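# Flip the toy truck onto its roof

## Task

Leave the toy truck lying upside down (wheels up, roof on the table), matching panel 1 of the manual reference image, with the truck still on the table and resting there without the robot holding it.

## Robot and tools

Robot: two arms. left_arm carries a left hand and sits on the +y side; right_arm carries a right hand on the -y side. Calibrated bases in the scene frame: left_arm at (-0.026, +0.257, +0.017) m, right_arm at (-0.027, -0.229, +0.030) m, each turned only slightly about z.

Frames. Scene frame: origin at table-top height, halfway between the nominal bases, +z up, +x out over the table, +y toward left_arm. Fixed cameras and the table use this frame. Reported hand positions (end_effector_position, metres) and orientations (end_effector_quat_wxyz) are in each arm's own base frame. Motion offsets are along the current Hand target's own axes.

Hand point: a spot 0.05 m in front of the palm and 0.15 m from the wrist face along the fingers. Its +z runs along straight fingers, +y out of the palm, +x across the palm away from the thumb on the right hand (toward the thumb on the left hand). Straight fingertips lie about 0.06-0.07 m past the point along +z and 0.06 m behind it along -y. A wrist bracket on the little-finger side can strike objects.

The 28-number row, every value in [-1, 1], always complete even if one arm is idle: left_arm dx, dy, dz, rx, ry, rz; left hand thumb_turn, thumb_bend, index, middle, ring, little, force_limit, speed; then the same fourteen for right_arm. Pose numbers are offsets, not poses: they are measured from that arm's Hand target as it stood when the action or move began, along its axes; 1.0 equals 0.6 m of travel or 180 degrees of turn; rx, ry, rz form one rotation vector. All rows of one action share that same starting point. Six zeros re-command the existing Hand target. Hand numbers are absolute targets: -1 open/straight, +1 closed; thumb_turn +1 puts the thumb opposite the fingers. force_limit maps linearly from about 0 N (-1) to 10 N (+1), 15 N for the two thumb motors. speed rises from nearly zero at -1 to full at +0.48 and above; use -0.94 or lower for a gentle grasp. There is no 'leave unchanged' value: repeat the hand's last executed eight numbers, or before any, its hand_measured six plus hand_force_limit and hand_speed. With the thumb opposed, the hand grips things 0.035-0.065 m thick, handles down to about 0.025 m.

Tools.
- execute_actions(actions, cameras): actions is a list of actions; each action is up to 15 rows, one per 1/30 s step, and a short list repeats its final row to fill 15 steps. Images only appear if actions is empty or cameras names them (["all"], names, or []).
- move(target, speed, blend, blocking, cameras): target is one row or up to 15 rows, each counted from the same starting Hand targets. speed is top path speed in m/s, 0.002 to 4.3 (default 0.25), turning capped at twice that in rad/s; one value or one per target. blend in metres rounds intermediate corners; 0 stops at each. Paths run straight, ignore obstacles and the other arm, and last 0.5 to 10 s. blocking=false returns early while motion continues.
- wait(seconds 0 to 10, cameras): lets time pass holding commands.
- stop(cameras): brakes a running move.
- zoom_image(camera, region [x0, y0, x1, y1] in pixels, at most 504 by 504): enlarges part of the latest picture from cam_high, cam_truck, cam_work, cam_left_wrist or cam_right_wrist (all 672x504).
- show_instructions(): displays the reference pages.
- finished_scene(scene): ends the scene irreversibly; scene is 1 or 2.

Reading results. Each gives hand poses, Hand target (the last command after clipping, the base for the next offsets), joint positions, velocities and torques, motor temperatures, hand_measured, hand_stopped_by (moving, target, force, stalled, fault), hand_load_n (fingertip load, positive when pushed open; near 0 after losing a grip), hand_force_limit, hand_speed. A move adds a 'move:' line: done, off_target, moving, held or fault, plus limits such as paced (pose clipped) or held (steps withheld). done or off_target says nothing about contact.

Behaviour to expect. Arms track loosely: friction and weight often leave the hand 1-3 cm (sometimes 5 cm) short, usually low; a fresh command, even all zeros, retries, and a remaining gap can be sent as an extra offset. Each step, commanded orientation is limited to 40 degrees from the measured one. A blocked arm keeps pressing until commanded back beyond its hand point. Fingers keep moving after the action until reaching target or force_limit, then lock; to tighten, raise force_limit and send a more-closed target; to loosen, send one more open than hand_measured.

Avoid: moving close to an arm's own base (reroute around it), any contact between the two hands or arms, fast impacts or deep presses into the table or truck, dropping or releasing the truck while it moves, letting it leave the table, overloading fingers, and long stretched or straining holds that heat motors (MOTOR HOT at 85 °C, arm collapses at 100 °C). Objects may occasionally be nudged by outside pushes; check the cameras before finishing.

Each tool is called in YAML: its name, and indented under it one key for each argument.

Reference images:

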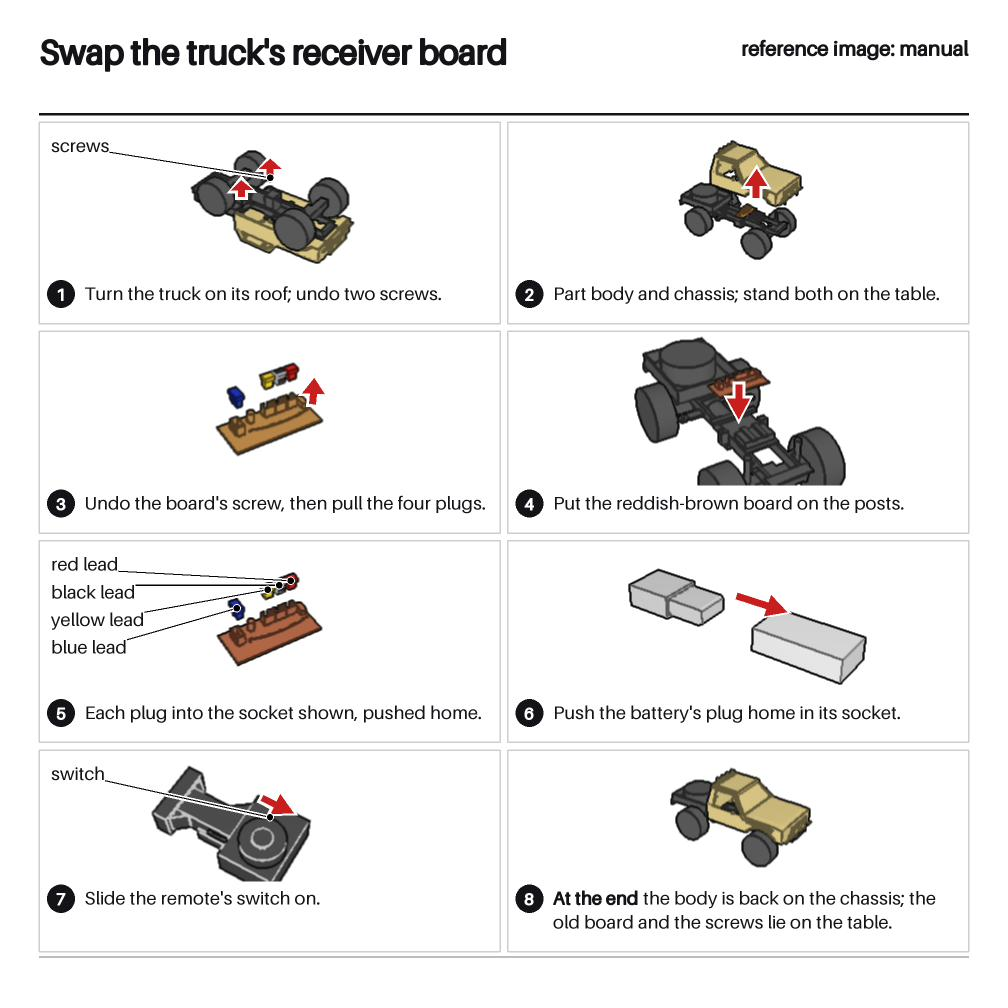

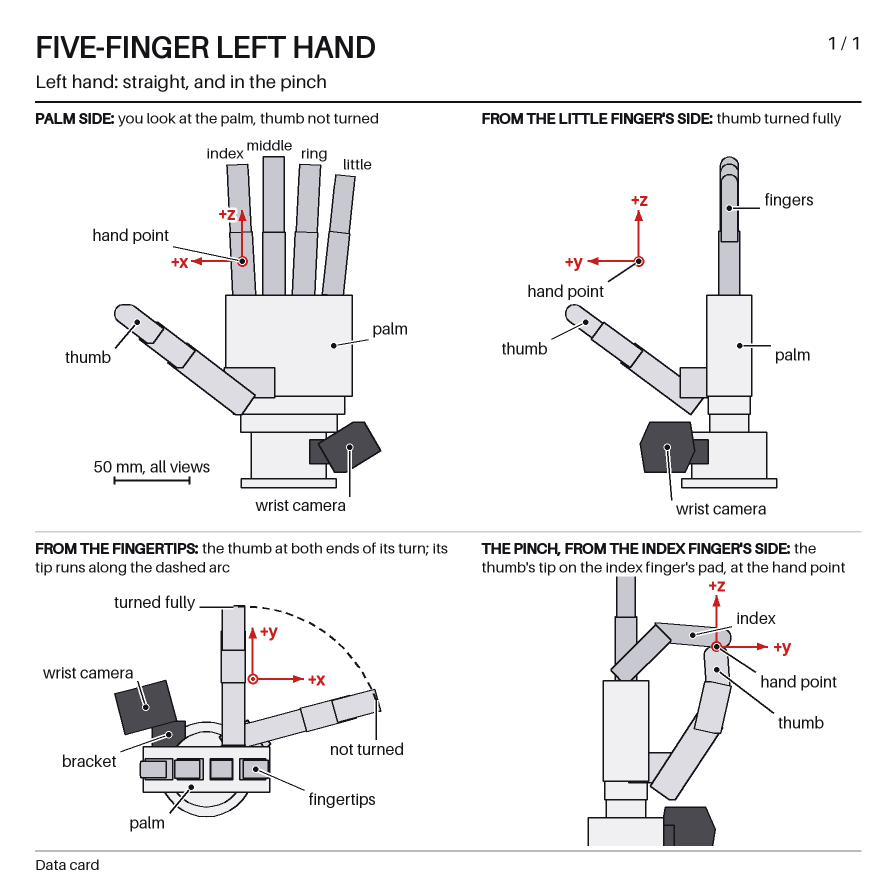

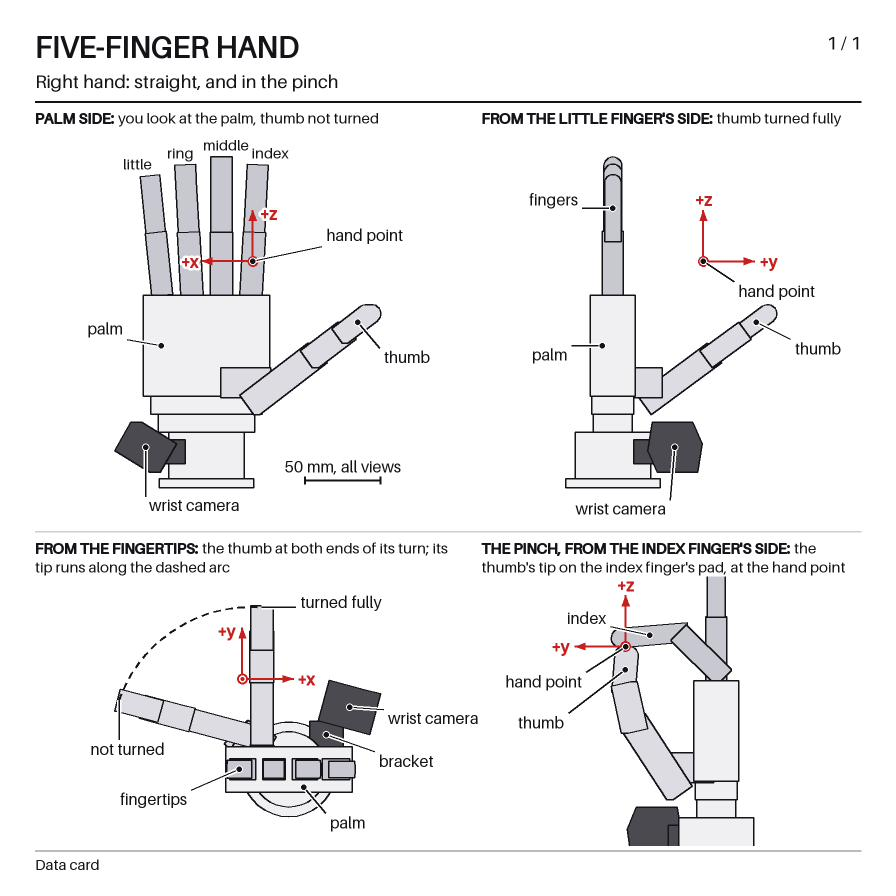

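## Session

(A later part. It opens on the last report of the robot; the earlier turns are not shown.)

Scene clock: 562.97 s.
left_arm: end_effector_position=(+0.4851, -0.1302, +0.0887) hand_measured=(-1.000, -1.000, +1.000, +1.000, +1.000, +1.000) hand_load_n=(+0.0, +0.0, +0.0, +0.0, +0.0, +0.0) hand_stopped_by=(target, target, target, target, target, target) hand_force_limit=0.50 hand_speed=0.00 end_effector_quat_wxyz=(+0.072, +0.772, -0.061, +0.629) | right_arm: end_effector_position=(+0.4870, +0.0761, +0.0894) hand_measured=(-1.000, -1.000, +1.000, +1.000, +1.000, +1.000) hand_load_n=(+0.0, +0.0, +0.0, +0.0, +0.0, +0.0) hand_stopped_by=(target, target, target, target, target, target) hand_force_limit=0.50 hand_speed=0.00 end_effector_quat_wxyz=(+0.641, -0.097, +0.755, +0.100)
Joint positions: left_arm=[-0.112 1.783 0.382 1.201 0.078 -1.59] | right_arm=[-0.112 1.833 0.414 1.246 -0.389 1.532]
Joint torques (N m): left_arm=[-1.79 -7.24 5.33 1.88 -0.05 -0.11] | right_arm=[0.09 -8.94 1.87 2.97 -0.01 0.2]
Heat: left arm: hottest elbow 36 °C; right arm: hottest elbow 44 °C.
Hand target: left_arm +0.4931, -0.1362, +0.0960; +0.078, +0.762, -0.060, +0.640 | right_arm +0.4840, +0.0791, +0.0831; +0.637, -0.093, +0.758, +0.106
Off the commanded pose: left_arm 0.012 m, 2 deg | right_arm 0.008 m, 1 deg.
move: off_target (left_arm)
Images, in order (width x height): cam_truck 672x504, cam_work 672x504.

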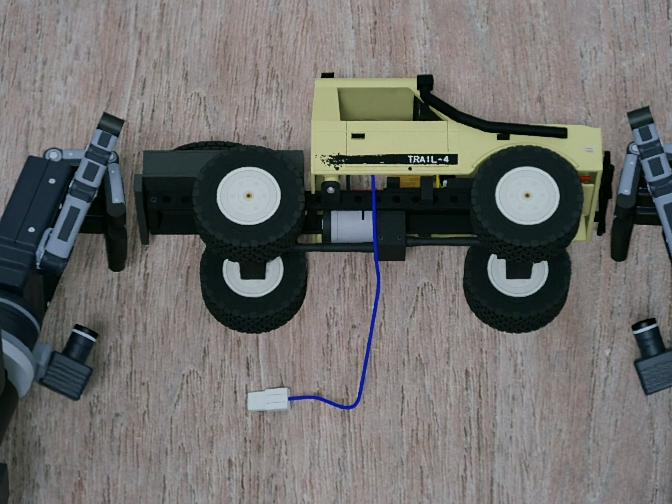

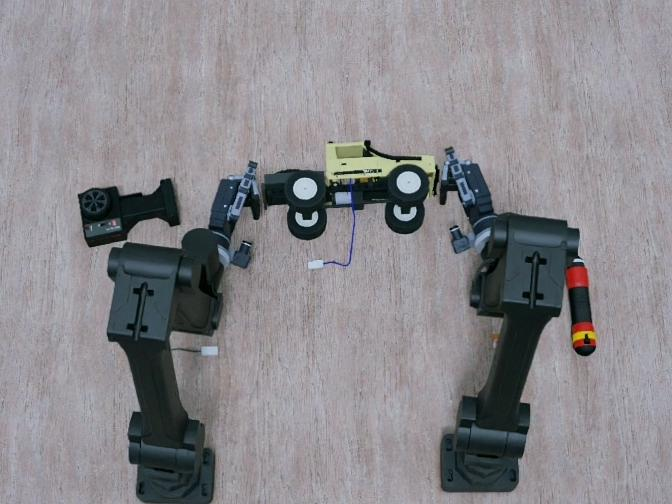

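move:
  target: [0.012,0.0482,0.034,0,0,0,-1,-1,1,1,1,1,0.5,0,0.0027,0.0482,0.034,0,0,0,-1,-1,1,1,1,1,0.5,0]
  speed: 0.04
  cameras: ["cam_work","cam_truck"]

Scene clock: 572.57 s.
left_arm: end_effector_position=(+0.5035, -0.1376, +0.0952) hand_measured=(-1.000, -1.000, +1.000, +1.000, +1.000, +1.000) hand_load_n=(+0.0, +0.0, -3.5, +0.0, +0.0, +0.0) hand_stopped_by=(target, target, target, target, target, target) hand_force_limit=0.50 hand_speed=0.00 end_effector_quat_wxyz=(+0.056, +0.769, -0.036, +0.635) | right_arm: end_effector_position=(+0.4987, +0.0820, +0.0882) hand_measured=(-1.000, -1.000, +1.000, +1.000, +1.000, +1.000) hand_load_n=(+0.0, +0.0, +0.0, -2.0, +0.0, +0.0) hand_stopped_by=(target, target, target, target, target, target) hand_force_limit=0.50 hand_speed=0.00 end_effector_quat_wxyz=(+0.644, -0.066, +0.758, +0.080)
Joint positions: left_arm=[-0.164 1.783 0.423 1.173 -0.028 -1.618] | right_arm=[-0.052 1.847 0.422 1.262 -0.26 1.566]
Joint torques (N m): left_arm=[-4.25 -7.82 6.58 0.99 0.57 0.02] | right_arm=[4.07 -8.35 2.92 2.4 -1.28 0.11]
Heat: left arm: hottest wrist yaw 36 °C; right arm: hottest elbow 43 °C.
Hand target: left_arm +0.5086, -0.1684, +0.1010; +0.078, +0.762, -0.060, +0.640 | right_arm +0.4949, +0.1126, +0.0794; +0.637, -0.093, +0.758, +0.106
Off the commanded pose: left_arm 0.032 m, 4 deg | right_arm 0.032 m, 4 deg.
move: off_target (left_arm, right_arm)
Images, in order (width x height): cam_truck 672x504, cam_work 672x504.

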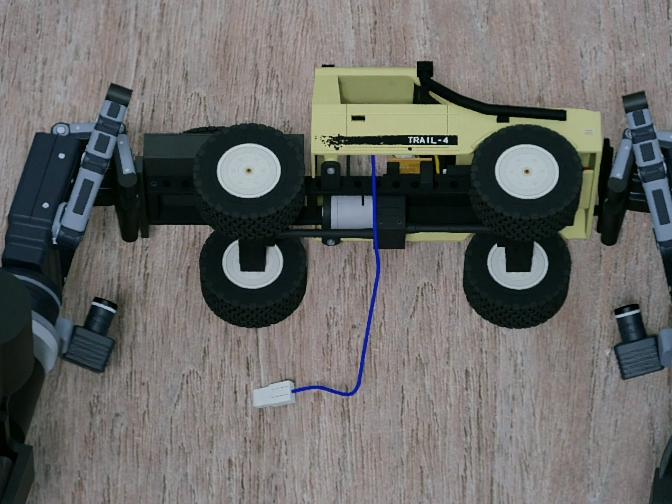

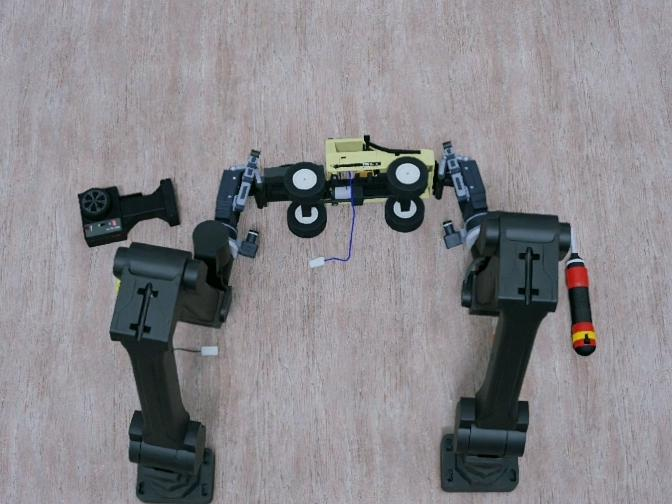

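move:
  target: [0.0523,-0.0077,0.0862,0,-0.1293,-0.0323,-1,-1,1,1,1,1,0.5,0,-0.0661,-0.008,0.0871,0,0.1293,0.0323,-1,-1,1,1,1,1,0.5,0]
  speed: 0.05
  cameras: ["cam_work","cam_truck","cam_high"]

Scene clock: 591.33 s.
left_arm: end_effector_position=(+0.5490, -0.1424, +0.0826) hand_measured=(-1.000, -1.000, +1.000, +1.000, +1.000, +1.000) hand_load_n=(+0.0, +0.0, -5.0, +0.0, +0.0, +0.0) hand_stopped_by=(target, target, target, target, target, target) hand_force_limit=0.50 hand_speed=0.00 end_effector_quat_wxyz=(+0.071, +0.896, -0.008, +0.438) | right_arm: end_effector_position=(+0.5416, +0.0774, +0.0786) hand_measured=(-1.000, -1.000, +1.000, +1.000, +1.000, +1.000) hand_load_n=(-0.5, +0.0, +0.0, -3.0, +0.0, +0.0) hand_stopped_by=(target, target, target, target, target, target) hand_force_limit=0.50 hand_speed=0.00 end_effector_quat_wxyz=(+0.443, -0.030, +0.891, +0.090)
Joint positions: left_arm=[-0.15 1.562 0.675 0.235 0.015 -1.71] | right_arm=[-0.044 1.567 0.647 0.269 -0.222 1.571]
Joint torques (N m): left_arm=[-3.37 -10.93 11.45 0.91 1.27 0.08] | right_arm=[6.71 -12.51 8.4 1.84 -1.82 0.01]
Heat: left arm: hottest elbow 36 °C; right arm: hottest elbow 42 °C.
Hand target: left_arm +0.5648, -0.1738, +0.1230; +0.097, +0.877, -0.036, +0.469 | right_arm +0.5526, +0.1229, +0.1096; +0.465, -0.074, +0.875, +0.117
Off the commanded pose: left_arm 0.054 m, 6 deg | right_arm 0.056 m, 7 deg.
move: off_target (left_arm, right_arm)
Images, in order (width x height): cam_high 672x504, cam_truck 672x504, cam_work 672x504.

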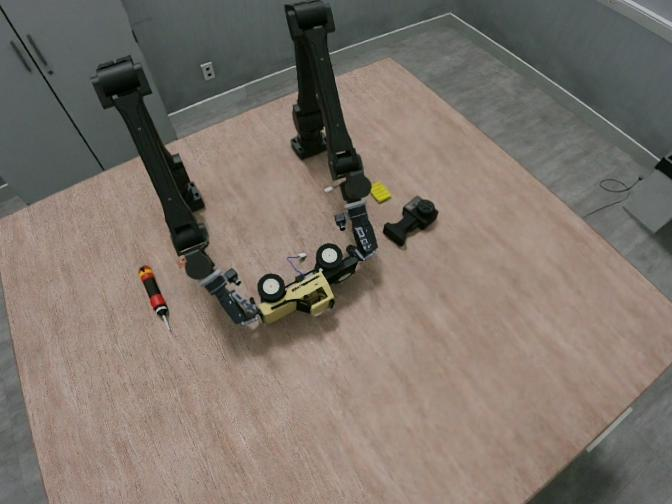

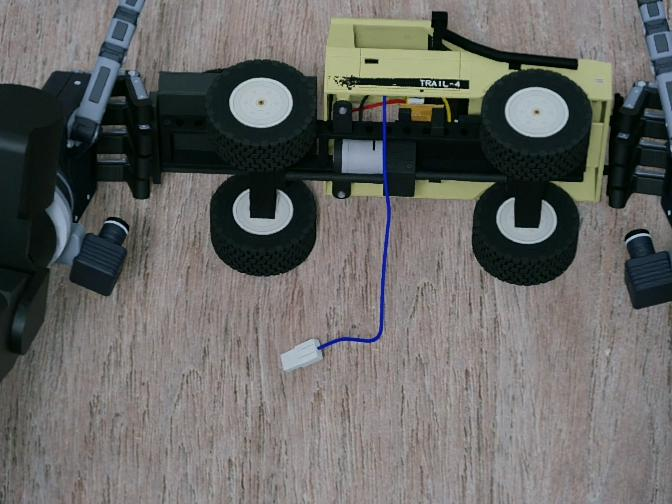

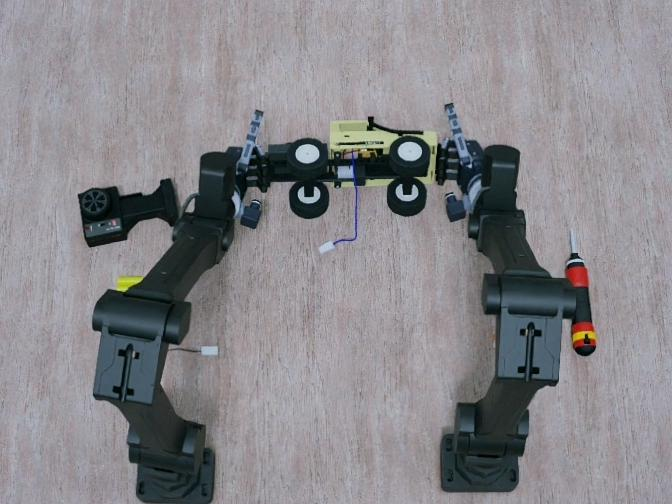

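move:
  target: [0.0622,0.0263,-0.0367,0,0,0,-1,-1,1,1,1,1,0.5,0,-0.0622,0.0263,-0.0367,0,0,0,-1,-1,1,1,1,1,0.5,0]
  speed: 0.05
  cameras: ["cam_work","cam_truck","cam_high"]

Scene clock: 605.53 s.
left_arm: end_effector_position=(+0.5483, -0.1387, +0.1140) hand_measured=(-1.000, -1.000, +1.000, +1.000, +1.000, +1.000) hand_load_n=(+0.0, +0.0, -4.5, +0.0, +0.0, +0.0) hand_stopped_by=(target, target, target, target, target, target) hand_force_limit=0.50 hand_speed=0.00 end_effector_quat_wxyz=(+0.064, +0.902, +0.001, +0.427) | right_arm: end_effector_position=(+0.5368, +0.0809, +0.1068) hand_measured=(-1.000, -1.000, +1.000, +1.000, +1.000, +1.000) hand_load_n=(+0.0, +0.0, -2.0, -1.0, +0.0, +0.0) hand_stopped_by=(target, target, target, target, target, target) hand_force_limit=0.50 hand_speed=0.00 end_effector_quat_wxyz=(+0.429, -0.026, +0.899, +0.084)
Joint positions: left_arm=[-0.15 1.471 0.712 0.082 -0.001 -1.722] | right_arm=[-0.029 1.468 0.673 0.114 -0.196 1.579]
Joint torques (N m): left_arm=[-4.95 -10.93 13.27 1.18 1.2 0.08] | right_arm=[7.41 -12.98 10.21 2.11 -2.21 0.06]
Heat: left arm: hottest elbow 38 °C; right arm: hottest elbow 43 °C.
Hand target: left_arm +0.5653, -0.1837, +0.1681; +0.097, +0.877, -0.036, +0.469 | right_arm +0.5521, +0.1328, +0.1546; +0.464, -0.074, +0.875, +0.117
Off the commanded pose: left_arm 0.072 m, 8 deg | right_arm 0.072 m, 8 deg.
move: off_target (left_arm, right_arm)
Images, in order (width x height): cam_high 672x504, cam_truck 672x504, cam_work 672x504.

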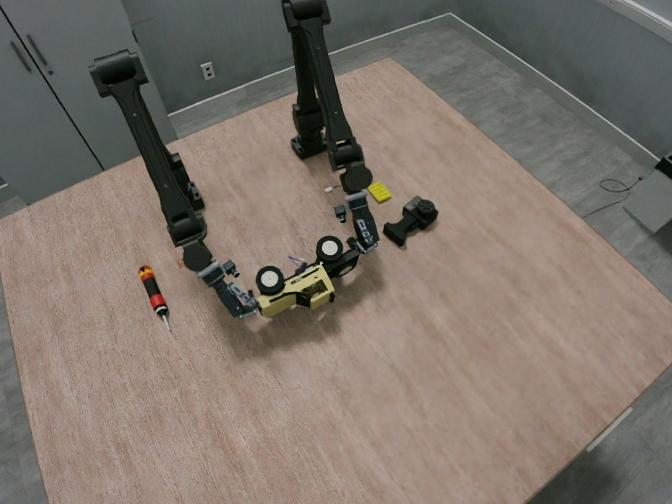

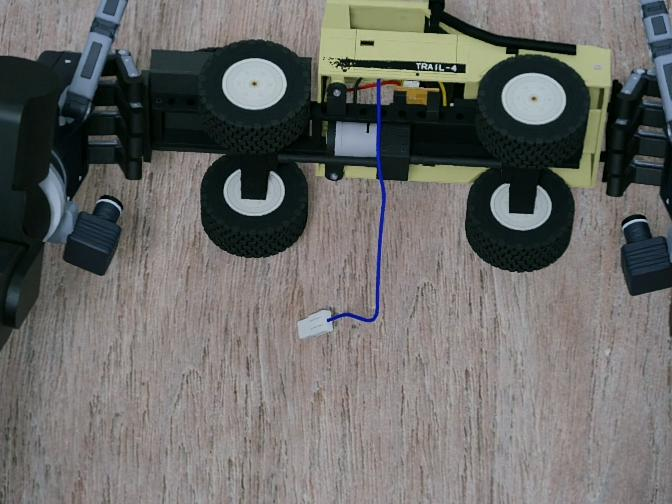

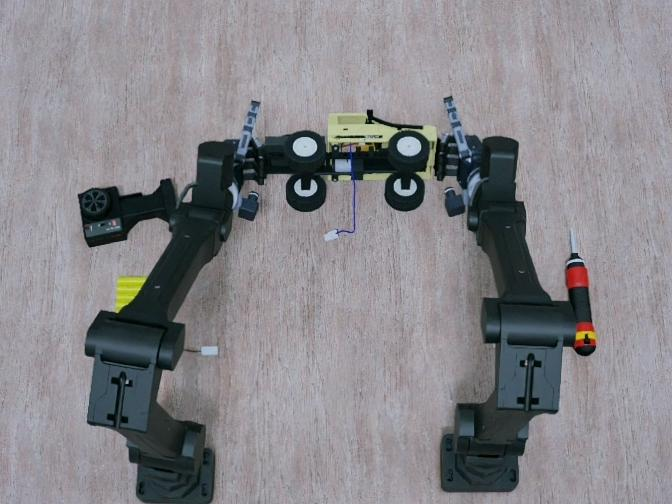

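move:
  target: [-0.0163,-0.0046,0.0185,0,-0.1132,-0.0282,-1,-1,1,1,1,1,0.5,0,0.0163,-0.0046,0.0185,0,0.1132,0.0282,-1,-1,1,1,1,1,0.5,0]
  speed: 0.05
  cameras: ["cam_work","cam_truck"]

Scene clock: 619.63 s.
left_arm: end_effector_position=(+0.5440, -0.1440, +0.1099) hand_measured=(-1.000, -1.000, +1.000, +1.000, +1.000, +1.000) hand_load_n=(+0.0, -0.5, -4.0, +0.0, +0.0, +0.0) hand_stopped_by=(target, target, target, target, target, target) hand_force_limit=0.50 hand_speed=0.00 end_effector_quat_wxyz=(+0.078, +0.961, +0.019, +0.265) | right_arm: end_effector_position=(+0.5439, +0.0795, +0.1162) hand_measured=(-1.000, -1.000, +1.000, +1.000, +1.000, +1.000) hand_load_n=(+0.0, +0.0, -3.5, +0.0, +0.0, +0.0) hand_stopped_by=(target, target, target, target, target, target) hand_force_limit=0.50 hand_speed=0.00 end_effector_quat_wxyz=(+0.283, +0.003, +0.955, +0.094)
Joint positions: left_arm=[-0.141 1.49 0.935 -0.46 0.066 -1.771] | right_arm=[-0.029 1.473 0.911 -0.433 -0.194 1.606]
Joint torques (N m): left_arm=[-4.07 -9.35 14.94 1.02 1.59 0.08] | right_arm=[6.71 -11.11 10.7 1.36 -2.4 -0.22]
Heat: left arm: hottest elbow 39 °C; right arm: hottest elbow 45 °C.
Hand target: left_arm +0.5694, -0.1835, +0.1536; +0.109, +0.947, -0.014, +0.302 | right_arm +0.5561, +0.1330, +0.1400; +0.297, -0.055, +0.945, +0.123
Off the commanded pose: left_arm 0.064 m, 7 deg | right_arm 0.060 m, 8 deg.
move: off_target (left_arm, right_arm)
Images, in order (width x height): cam_truck 672x504, cam_work 672x504.

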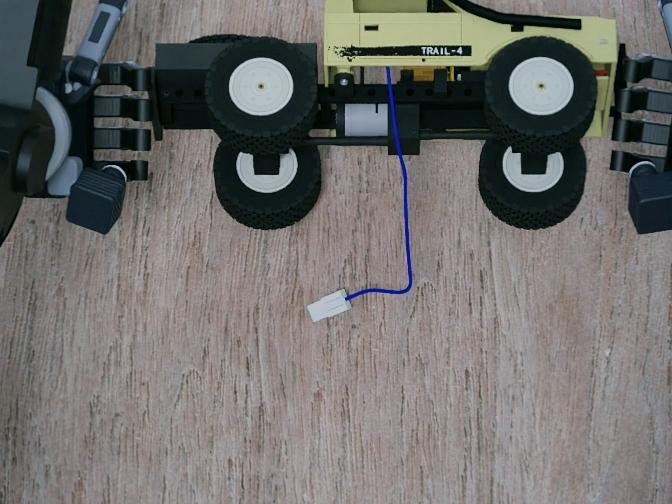

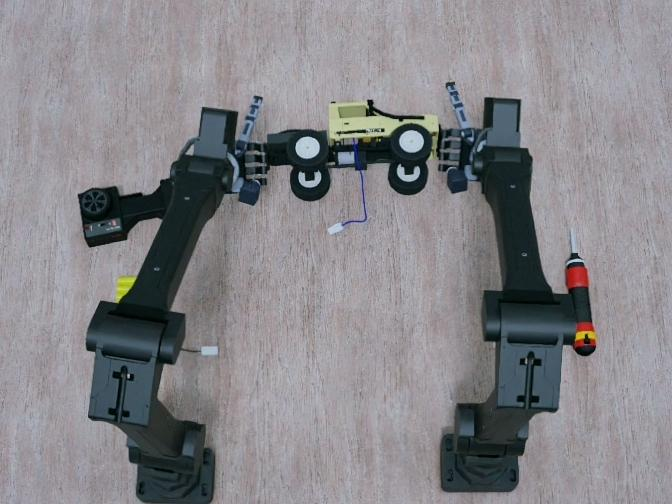

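move:
  target: [-0.043,-0.0149,0.0596,0,0,0,-1,-1,1,1,1,1,0.5,0,0.043,-0.0149,0.0596,0,0,0,-1,-1,1,1,1,1,0.5,0]
  speed: 0.05
  cameras: ["cam_work","cam_truck"]

Scene clock: 640.70 s.
left_arm: end_effector_position=(+0.5586, -0.1450, +0.0829) hand_measured=(-1.000, -1.000, +1.000, +1.000, +1.000, +1.000) hand_load_n=(+0.0, -0.5, -3.5, +0.0, +0.0, +0.0) hand_stopped_by=(target, target, target, target, target, target) hand_force_limit=0.50 hand_speed=0.00 end_effector_quat_wxyz=(+0.080, +0.959, +0.020, +0.272) | right_arm: end_effector_position=(+0.5622, +0.0790, +0.0939) hand_measured=(-1.000, -1.000, +1.000, +1.000, +1.000, +1.000) hand_load_n=(+0.0, +0.0, -3.0, +0.0, +0.0, +0.0) hand_stopped_by=(target, target, target, target, target, target) hand_force_limit=0.50 hand_speed=0.00 end_effector_quat_wxyz=(+0.297, +0.002, +0.950, +0.094)
Joint positions: left_arm=[-0.139 1.566 0.929 -0.364 0.068 -1.771] | right_arm=[-0.029 1.549 0.912 -0.328 -0.194 1.606]
Joint torques (N m): left_arm=[-4.13 -10.52 10.17 2.06 1.51 0.09] | right_arm=[6.59 -11.4 6.67 2.29 -2.43 -0.27]
Motor temperatures (°C): left_arm=[34 35 43 29 39 29] | right_arm=[38 37 46 26 43 26]
Heat: left arm: hottest elbow 43 °C; right arm: hottest elbow 46 °C.
Hand target: left_arm +0.5694, -0.1835, +0.1086; +0.109, +0.947, -0.014, +0.302 | right_arm +0.5562, +0.1330, +0.0950; +0.297, -0.055, +0.945, +0.123
Off the commanded pose: left_arm 0.048 m, 6 deg | right_arm 0.054 m, 7 deg.
move: off_target (left_arm, right_arm)
Images, in order (width x height): cam_truck 672x504, cam_work 672x504.

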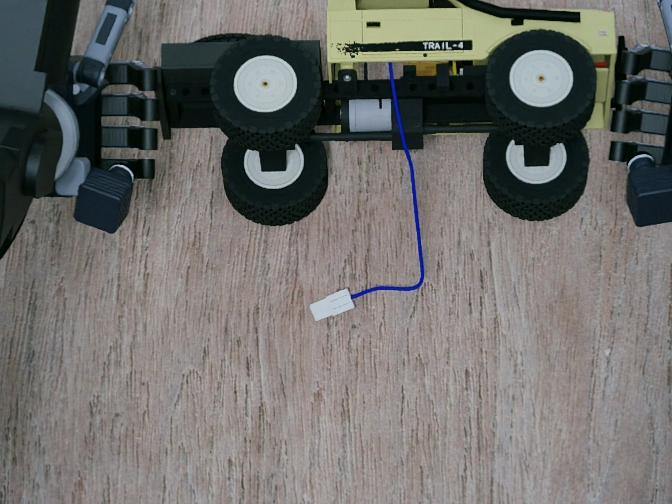

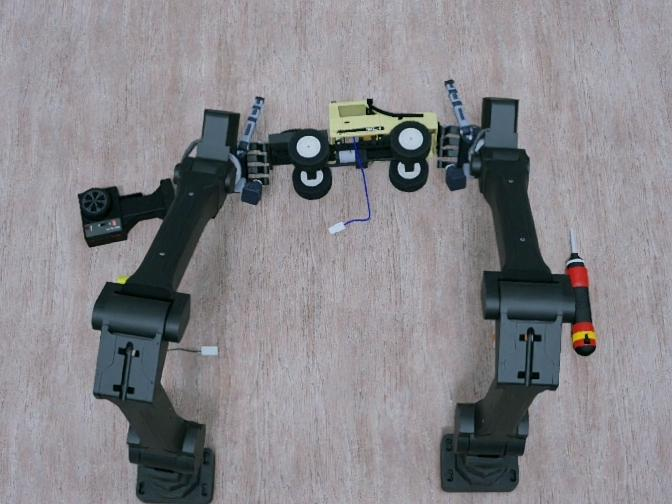

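move:
  target:
    - [-0.0215,-0.0075,0.0298,0,0,0,-1,-1,1,1,1,1,0.5,0,0.0215,-0.0075,0.0298,0,0,0,-1,-1,1,1,1,1,0.5,0]
    - [-0.0215,-0.0721,0.0137,0,0,0,-1,-1,1,1,1,1,0.5,0,0.0215,-0.0721,0.0137,0,0,0,-1,-1,1,1,1,1,0.5,0]
    - [-0.0215,-0.137,-0.003,0,0,0,-1,-1,1,1,1,1,0.5,0,0.0215,-0.137,-0.003,0,0,0,-1,-1,1,1,1,1,0.5,0]
  speed: 0.05
  cameras: ["cam_work","cam_truck","cam_high"]

Scene clock: 649.63 s.
left_arm: end_effector_position=(+0.5616, -0.1091, +0.0783) hand_measured=(-1.000, -1.000, +1.000, +1.000, +1.000, +1.000) hand_load_n=(+0.0, +0.0, +0.0, +0.0, +0.0, +0.0) hand_stopped_by=(target, target, target, target, target, target) hand_force_limit=0.50 hand_speed=0.00 end_effector_quat_wxyz=(+0.111, +0.950, -0.012, +0.291) | right_arm: end_effector_position=(+0.5521, +0.0558, +0.0747) hand_measured=(-1.000, -1.000, +1.000, +1.000, +1.000, +1.000) hand_load_n=(+0.0, +0.0, +0.0, +0.0, +0.0, +0.0) hand_stopped_by=(target, target, target, target, target, target) hand_force_limit=0.50 hand_speed=0.00 end_effector_quat_wxyz=(+0.298, -0.051, +0.945, +0.123)
Joint positions: left_arm=[-0.021 1.589 0.905 -0.285 0.208 -1.63] | right_arm=[-0.124 1.601 0.9 -0.293 -0.336 1.439]
Joint torques (N m): left_arm=[-0.09 -10.87 7.88 0.91 0.35 0.11] | right_arm=[-0.09 -10.64 7.91 1.21 -0.54 -0.1]
Heat: left arm: hottest elbow 42 °C; right arm: hottest elbow 45 °C.
Hand target: left_arm +0.5654, -0.1034, +0.0864; +0.109, +0.947, -0.014, +0.302 | right_arm +0.5593, +0.0528, +0.0728; +0.297, -0.055, +0.945, +0.123
Off the commanded pose: left_arm 0.011 m, 1 deg | right_arm 0.008 m, 0 deg.
move: off_target (left_arm)
Images, in order (width x height): cam_high 672x504, cam_truck 672x504, cam_work 672x504.

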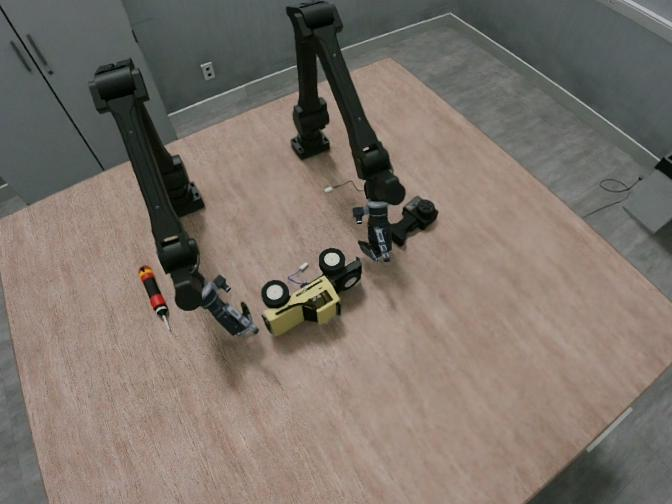

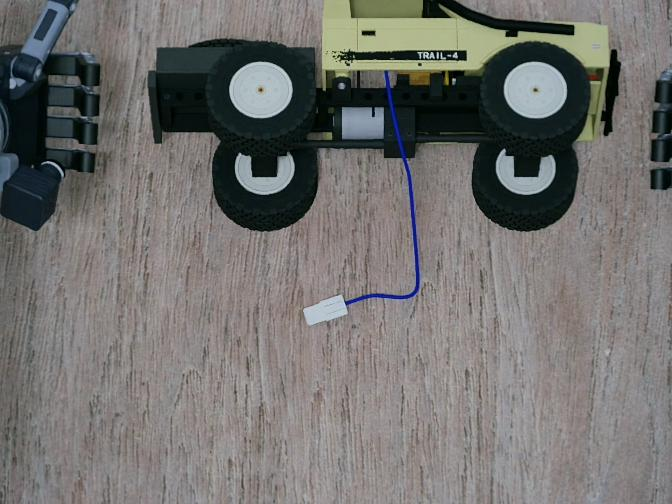

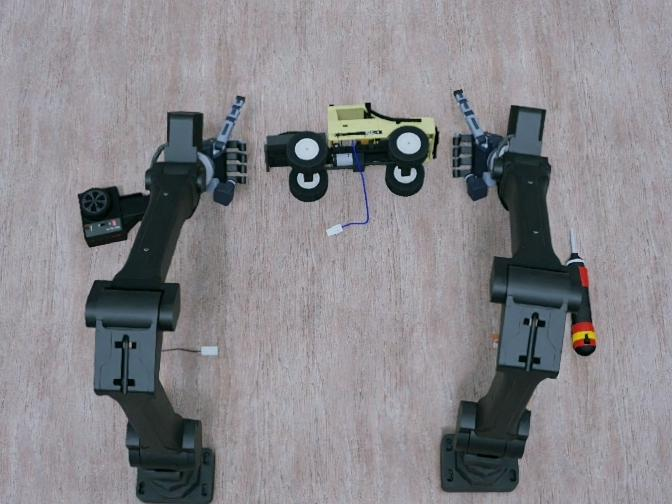

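move:
  target:
    - [0.0957,-0.0075,-0.1425,0,0,0,-1,-1,-1,-1,-1,-1,0.5,0,-0.0957,-0.0075,-0.1425,0,0,0,-1,-1,-1,-1,-1,-1,0.5,0]
    - [0.0725,0.0745,-0.0688,0.0474,0.2468,0.0413,-1,-1,-1,-1,-1,-1,0.5,0,-0.0723,0.059,-0.0738,0.0474,-0.2468,-0.0413,-1,-1,-1,-1,-1,-1,0.5,0]
  speed: 0.2
  cameras: ["cam_work","cam_truck"]

Scene clock: 681.70 s.
left_arm: end_effector_position=(+0.5729, -0.1291, +0.1535) hand_measured=(-1.000, -1.000, -1.000, -1.000, -1.000, -1.000) hand_load_n=(+0.0, +0.0, +0.0, +0.0, +0.0, +0.0) hand_stopped_by=(target, target, target, target, target, target) hand_force_limit=0.50 hand_speed=0.00 end_effector_quat_wxyz=(+0.018, +0.769, -0.002, +0.638) | right_arm: end_effector_position=(+0.5660, +0.0731, +0.1485) hand_measured=(-1.000, -1.000, -1.000, -1.000, -1.000, -1.000) hand_load_n=(+0.0, +0.0, +0.0, +0.0, +0.0, +0.0) hand_stopped_by=(target, target, target, target, target, target) hand_force_limit=0.50 hand_speed=0.00 end_effector_quat_wxyz=(+0.646, -0.046, +0.761, +0.041)
Joint positions: left_arm=[-0.166 1.651 0.603 0.862 -0.132 -1.622] | right_arm=[-0.027 1.673 0.584 0.923 -0.148 1.55]
Joint torques (N m): left_arm=[-1.85 -8.18 6.27 1.92 -0.09 0.11] | right_arm=[1.08 -10.23 4.11 3.11 0.03 0.16]
Motor temperatures (°C): left_arm=[34 35 39 29 36 29] | right_arm=[37 37 45 26 38 26]
Heat: left arm: hottest elbow 39 °C; right arm: hottest elbow 45 °C.
Hand target: left_arm +0.5732, -0.1366, +0.1529; +0.018, +0.766, -0.009, +0.643 | right_arm +0.5642, +0.0765, +0.1399; +0.642, -0.042, +0.764, +0.046
Off the commanded pose: left_arm 0.007 m, 1 deg | right_arm 0.009 m, 1 deg.
move: done
Images, in order (width x height): cam_truck 672x504, cam_work 672x504.

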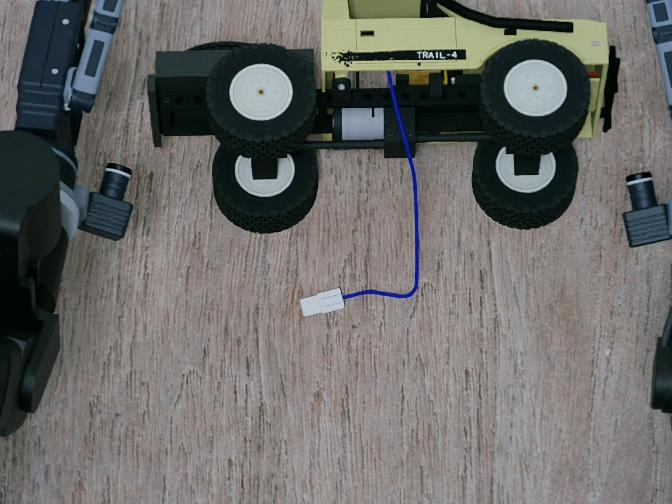

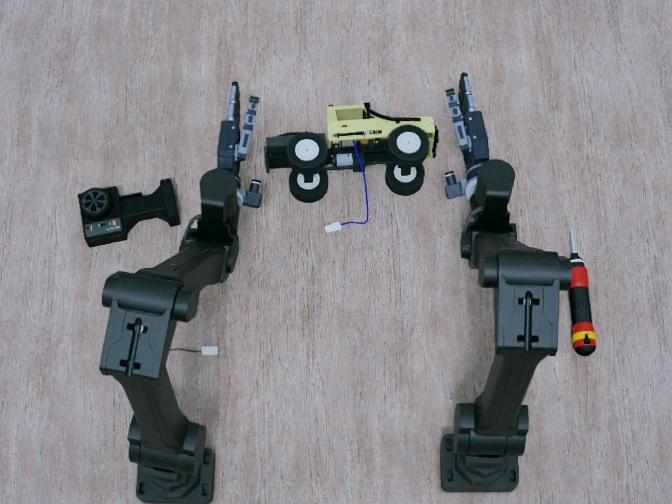

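move:
  target:
    - [-0.0935,-0.0015,0.0165,0,0,0,-1,-1,-1,-1,-1,-1,0.5,0,0.0935,-0.0015,0.0165,0,0,0,-1,-1,-1,-1,-1,-1,0.5,0]
    - [-0.0935,0.0483,0.0208,0,0,0,-1,-1,-1,-1,-1,-1,0.5,0,0.0935,0.0483,0.0208,0,0,0,-1,-1,-1,-1,-1,-1,0.5,0]
  speed: [0.15, 0.06]
  cameras: ["cam_work","cam_truck"]

Scene clock: 691.80 s.
left_arm: end_effector_position=(+0.5661, -0.1584, +0.0912) hand_measured=(-1.000, -1.000, -1.000, -1.000, -1.000, -1.000) hand_load_n=(+0.0, +0.0, +0.0, +0.0, +0.0, +0.0) hand_stopped_by=(target, target, target, target, target, target) hand_force_limit=0.50 hand_speed=0.00 end_effector_quat_wxyz=(+0.013, +0.772, -0.009, +0.636) | right_arm: end_effector_position=(+0.5638, +0.1043, +0.0872) hand_measured=(-1.000, -1.000, -1.000, -1.000, -1.000, -1.000) hand_load_n=(-0.5, +0.0, +0.0, +0.0, +0.0, +0.0) hand_stopped_by=(target, target, target, target, target, target) hand_force_limit=0.50 hand_speed=0.00 end_effector_quat_wxyz=(+0.642, -0.046, +0.764, +0.042)
Joint positions: left_arm=[-0.242 1.852 0.595 1.06 -0.206 -1.621] | right_arm=[0.055 1.879 0.579 1.127 -0.07 1.563]
Joint torques (N m): left_arm=[-1.67 -9.17 6.91 1.39 -0.09 -0.02] | right_arm=[0.26 -11.05 3.19 3.14 0.05 0.18]
Heat: left arm: hottest elbow 38 °C; right arm: hottest elbow 44 °C.
Hand target: left_arm +0.5749, -0.1664, +0.0961; +0.018, +0.766, -0.009, +0.643 | right_arm +0.5631, +0.1065, +0.0830; +0.642, -0.043, +0.764, +0.046
Off the commanded pose: left_arm 0.013 m, 1 deg | right_arm 0.005 m, 1 deg.
move: off_target (left_arm)
Images, in order (width x height): cam_truck 672x504, cam_work 672x504.

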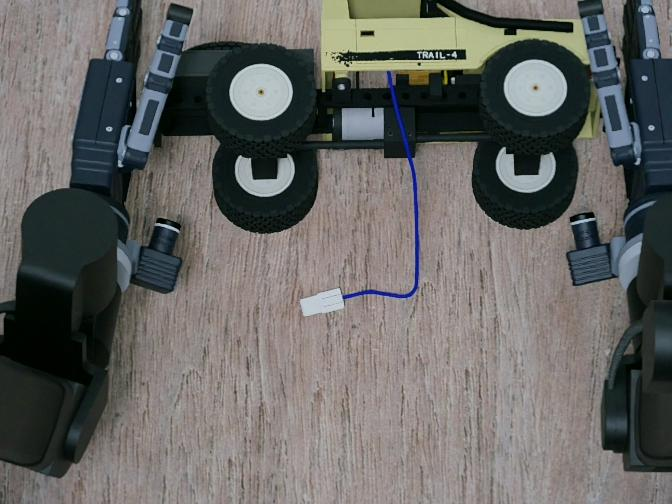

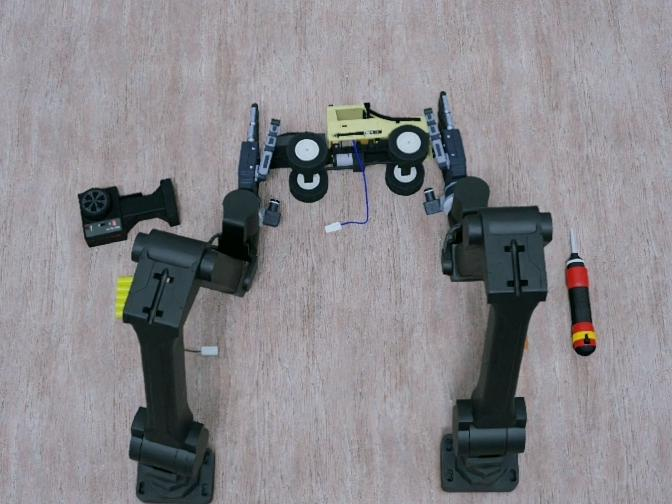

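move:
  target: [0.005,0.0664,0.006,0,0,0,-1,-1,-1,-1,-1,-1,0.5,0,0,0.0664,0.006,0,0,0,-1,-1,-1,-1,-1,-1,0.5,0]
  speed: 0.04
  cameras: ["cam_work","cam_truck","cam_high"]

Scene clock: 699.17 s.
left_arm: end_effector_position=(+0.5726, -0.1690, +0.0960) hand_measured=(-1.000, -1.000, -1.000, -1.000, -1.000, -1.000) hand_load_n=(+0.0, +0.0, +0.0, +0.0, +0.0, +0.0) hand_stopped_by=(target, target, target, target, target, target) hand_force_limit=0.50 hand_speed=0.00 end_effector_quat_wxyz=(-0.005, +0.769, +0.014, +0.639) | right_arm: end_effector_position=(+0.5678, +0.1111, +0.0873) hand_measured=(-1.000, -1.000, -1.000, -1.000, -1.000, -1.000) hand_load_n=(-0.5, +0.0, +0.0, +0.0, +0.0, +0.0) hand_stopped_by=(target, target, target, target, target, target) hand_force_limit=0.50 hand_speed=0.00 end_effector_quat_wxyz=(+0.643, -0.017, +0.765, +0.019)
Joint positions: left_arm=[-0.295 1.852 0.619 1.039 -0.316 -1.643] | right_arm=[0.111 1.879 0.579 1.127 0.059 1.588]
Joint torques (N m): left_arm=[-4.37 -9.11 8.01 0.87 0.59 0.02] | right_arm=[5.01 -10.64 3.59 2.85 -1.16 0.11]
Heat: left arm: hottest elbow 37 °C; right arm: hottest elbow 44 °C.
Hand target: left_arm +0.5774, -0.2063, +0.0991; +0.018, +0.766, -0.009, +0.643 | right_arm +0.5616, +0.1467, +0.0830; +0.642, -0.043, +0.764, +0.046
Off the commanded pose: left_arm 0.038 m, 4 deg | right_arm 0.036 m, 4 deg.
move: off_target (left_arm, right_arm)
Images, in order (width x height): cam_high 672x504, cam_truck 672x504, cam_work 672x504.

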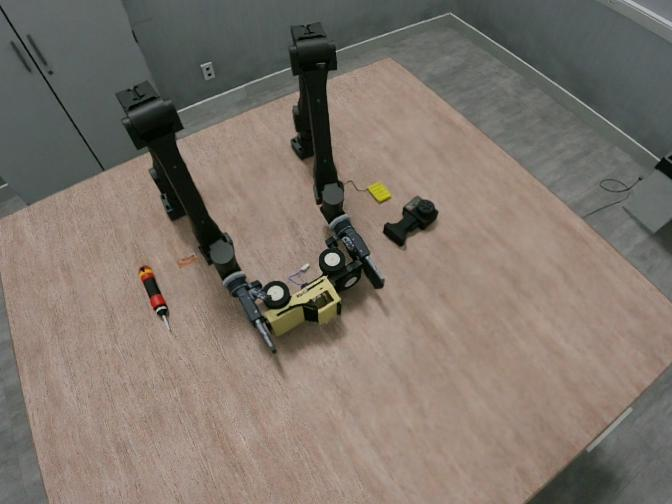

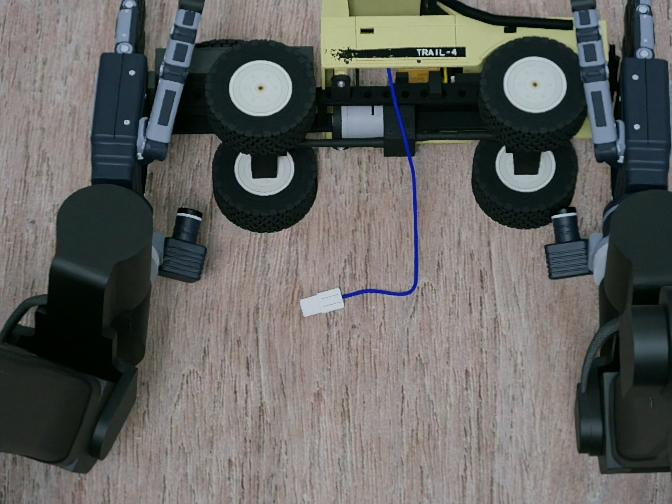

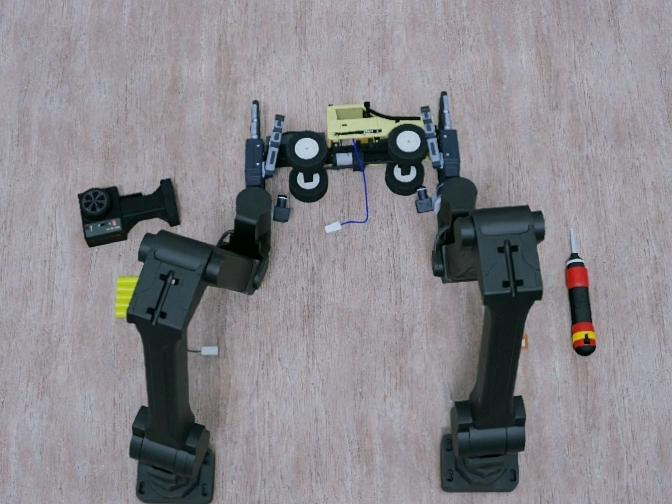

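move:
  target: [0.1067,0.0217,-0.0172,0,0,0,-1,-1,-1,-1,-1,-1,0.5,0,-0.1067,0.0217,-0.0172,0,0,0,-1,-1,-1,-1,-1,-1,0.5,0]
  speed: 0.06
  cameras: ["cam_work","cam_truck"]

Scene clock: 705.90 s.
left_arm: end_effector_position=(+0.5712, -0.1659, +0.1178) hand_measured=(-1.000, -1.000, -1.000, -1.000, -1.000, -1.000) hand_load_n=(+0.0, +0.0, +0.0, +0.0, +0.0, +0.0) hand_stopped_by=(target, target, target, target, target, target) hand_force_limit=0.50 hand_speed=0.00 end_effector_quat_wxyz=(-0.023, +0.792, +0.017, +0.609) | right_arm: end_effector_position=(+0.5677, +0.1144, +0.1221) hand_measured=(-1.000, -1.000, -1.000, -1.000, -1.000, -1.000) hand_load_n=(+0.0, +0.0, +0.0, +0.0, +0.0, +0.0) hand_stopped_by=(target, target, target, target, target, target) hand_force_limit=0.50 hand_speed=0.00 end_effector_quat_wxyz=(+0.624, -0.012, +0.781, +0.010)
Joint positions: left_arm=[-0.303 1.706 0.623 0.807 -0.349 -1.652] | right_arm=[0.129 1.708 0.579 0.906 0.095 1.593]
Joint torques (N m): left_arm=[-5.6 -12.28 10.18 1.4 0.82 0.04] | right_arm=[5.83 -14.8 4.78 2.78 -1.47 0.13]
Heat: left arm: hottest elbow 37 °C; right arm: hottest elbow 44 °C.
Hand target: left_arm +0.5779, -0.2184, +0.1641; +0.018, +0.766, -0.009, +0.643 | right_arm +0.5610, +0.1586, +0.1481; +0.642, -0.043, +0.764, +0.046
Off the commanded pose: left_arm 0.070 m, 7 deg | right_arm 0.052 m, 6 deg.
move: off_target (left_arm, right_arm)
Images, in order (width x height): cam_truck 672x504, cam_work 672x504.

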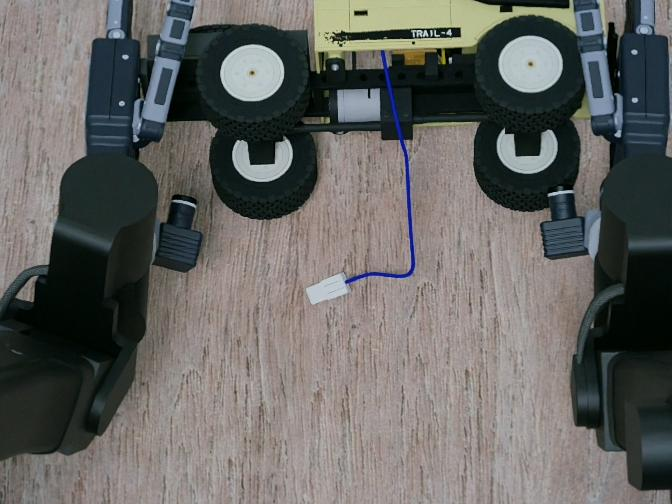

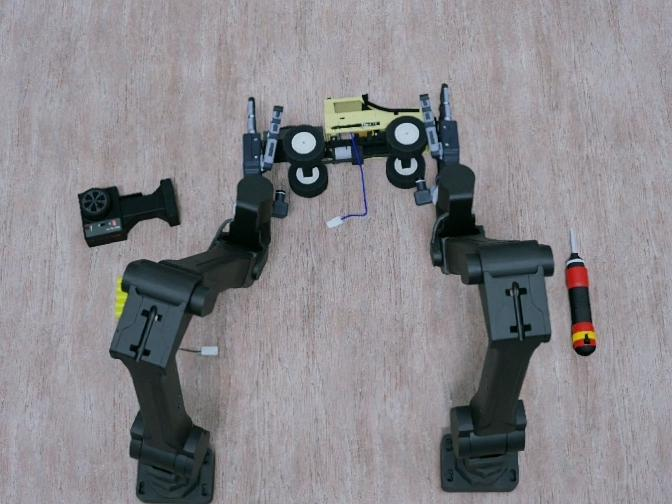

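move:
  target: [0.0705,0.007,-0.0798,0,0,0,-1,-1,-1,-1,-1,-1,0.5,0,-0.0377,0.0065,-0.074,0,0,0,-1,-1,-1,-1,-1,-1,0.5,0]
  speed: 0.06
  cameras: ["cam_work","cam_truck"]

Scene clock: 715.83 s.
left_arm: end_effector_position=(+0.5466, -0.1694, +0.1779) hand_measured=(-1.000, -1.000, -1.000, -1.000, -1.000, -1.000) hand_load_n=(+0.0, +0.0, +0.0, +0.0, +0.0, +0.0) hand_stopped_by=(target, target, target, target, target, target) hand_force_limit=0.50 hand_speed=0.00 end_effector_quat_wxyz=(-0.027, +0.786, +0.020, +0.618) | right_arm: end_effector_position=(+0.5321, +0.1108, +0.1578) hand_measured=(-1.000, -1.000, -1.000, -1.000, -1.000, -1.000) hand_load_n=(-0.5, +0.0, +0.0, +0.0, +0.0, +0.0) hand_stopped_by=(target, target, target, target, target, target) hand_force_limit=0.50 hand_speed=0.00 end_effector_quat_wxyz=(+0.629, -0.006, +0.778, +0.007)
Joint positions: left_arm=[-0.337 1.492 0.589 0.645 -0.394 -1.654] | right_arm=[0.14 1.524 0.491 0.82 0.117 1.6]
Joint torques (N m): left_arm=[-6.12 -10.7 9.07 1.55 0.98 -0.02] | right_arm=[6.36 -12.16 4.93 2.65 -1.76 0.08]
Heat: left arm: hottest elbow 37 °C; right arm: hottest elbow 43 °C.
Hand target: left_arm +0.5379, -0.2202, +0.2140; +0.018, +0.766, -0.009, +0.643 | right_arm +0.5210, +0.1570, +0.1779; +0.642, -0.043, +0.764, +0.046
Off the commanded pose: left_arm 0.063 m, 7 deg | right_arm 0.052 m, 7 deg.
move: off_target (left_arm, right_arm)
Images, in order (width x height): cam_truck 672x504, cam_work 672x504.

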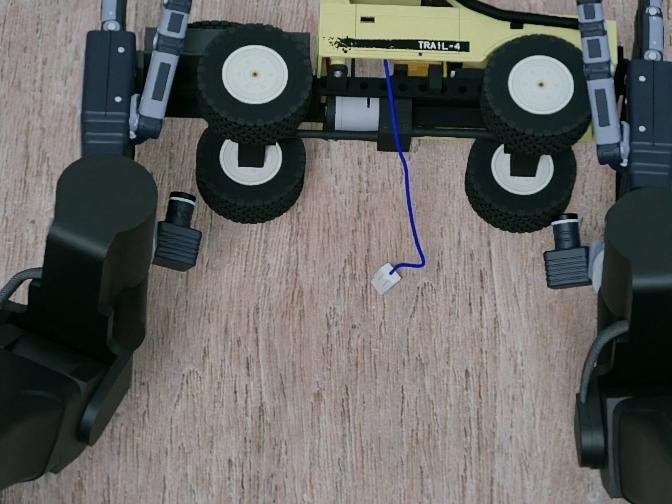

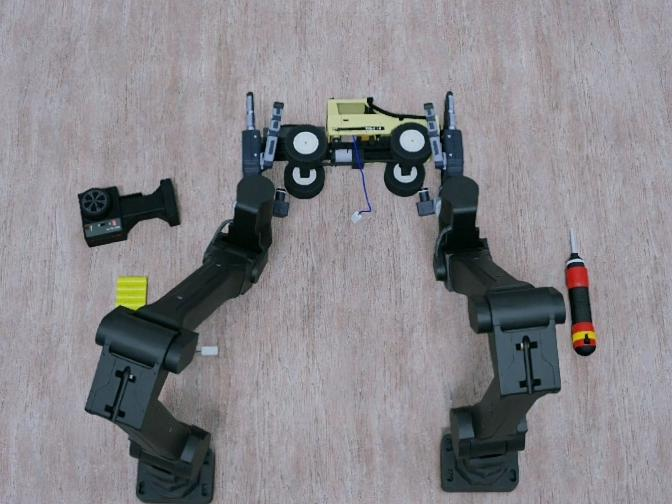

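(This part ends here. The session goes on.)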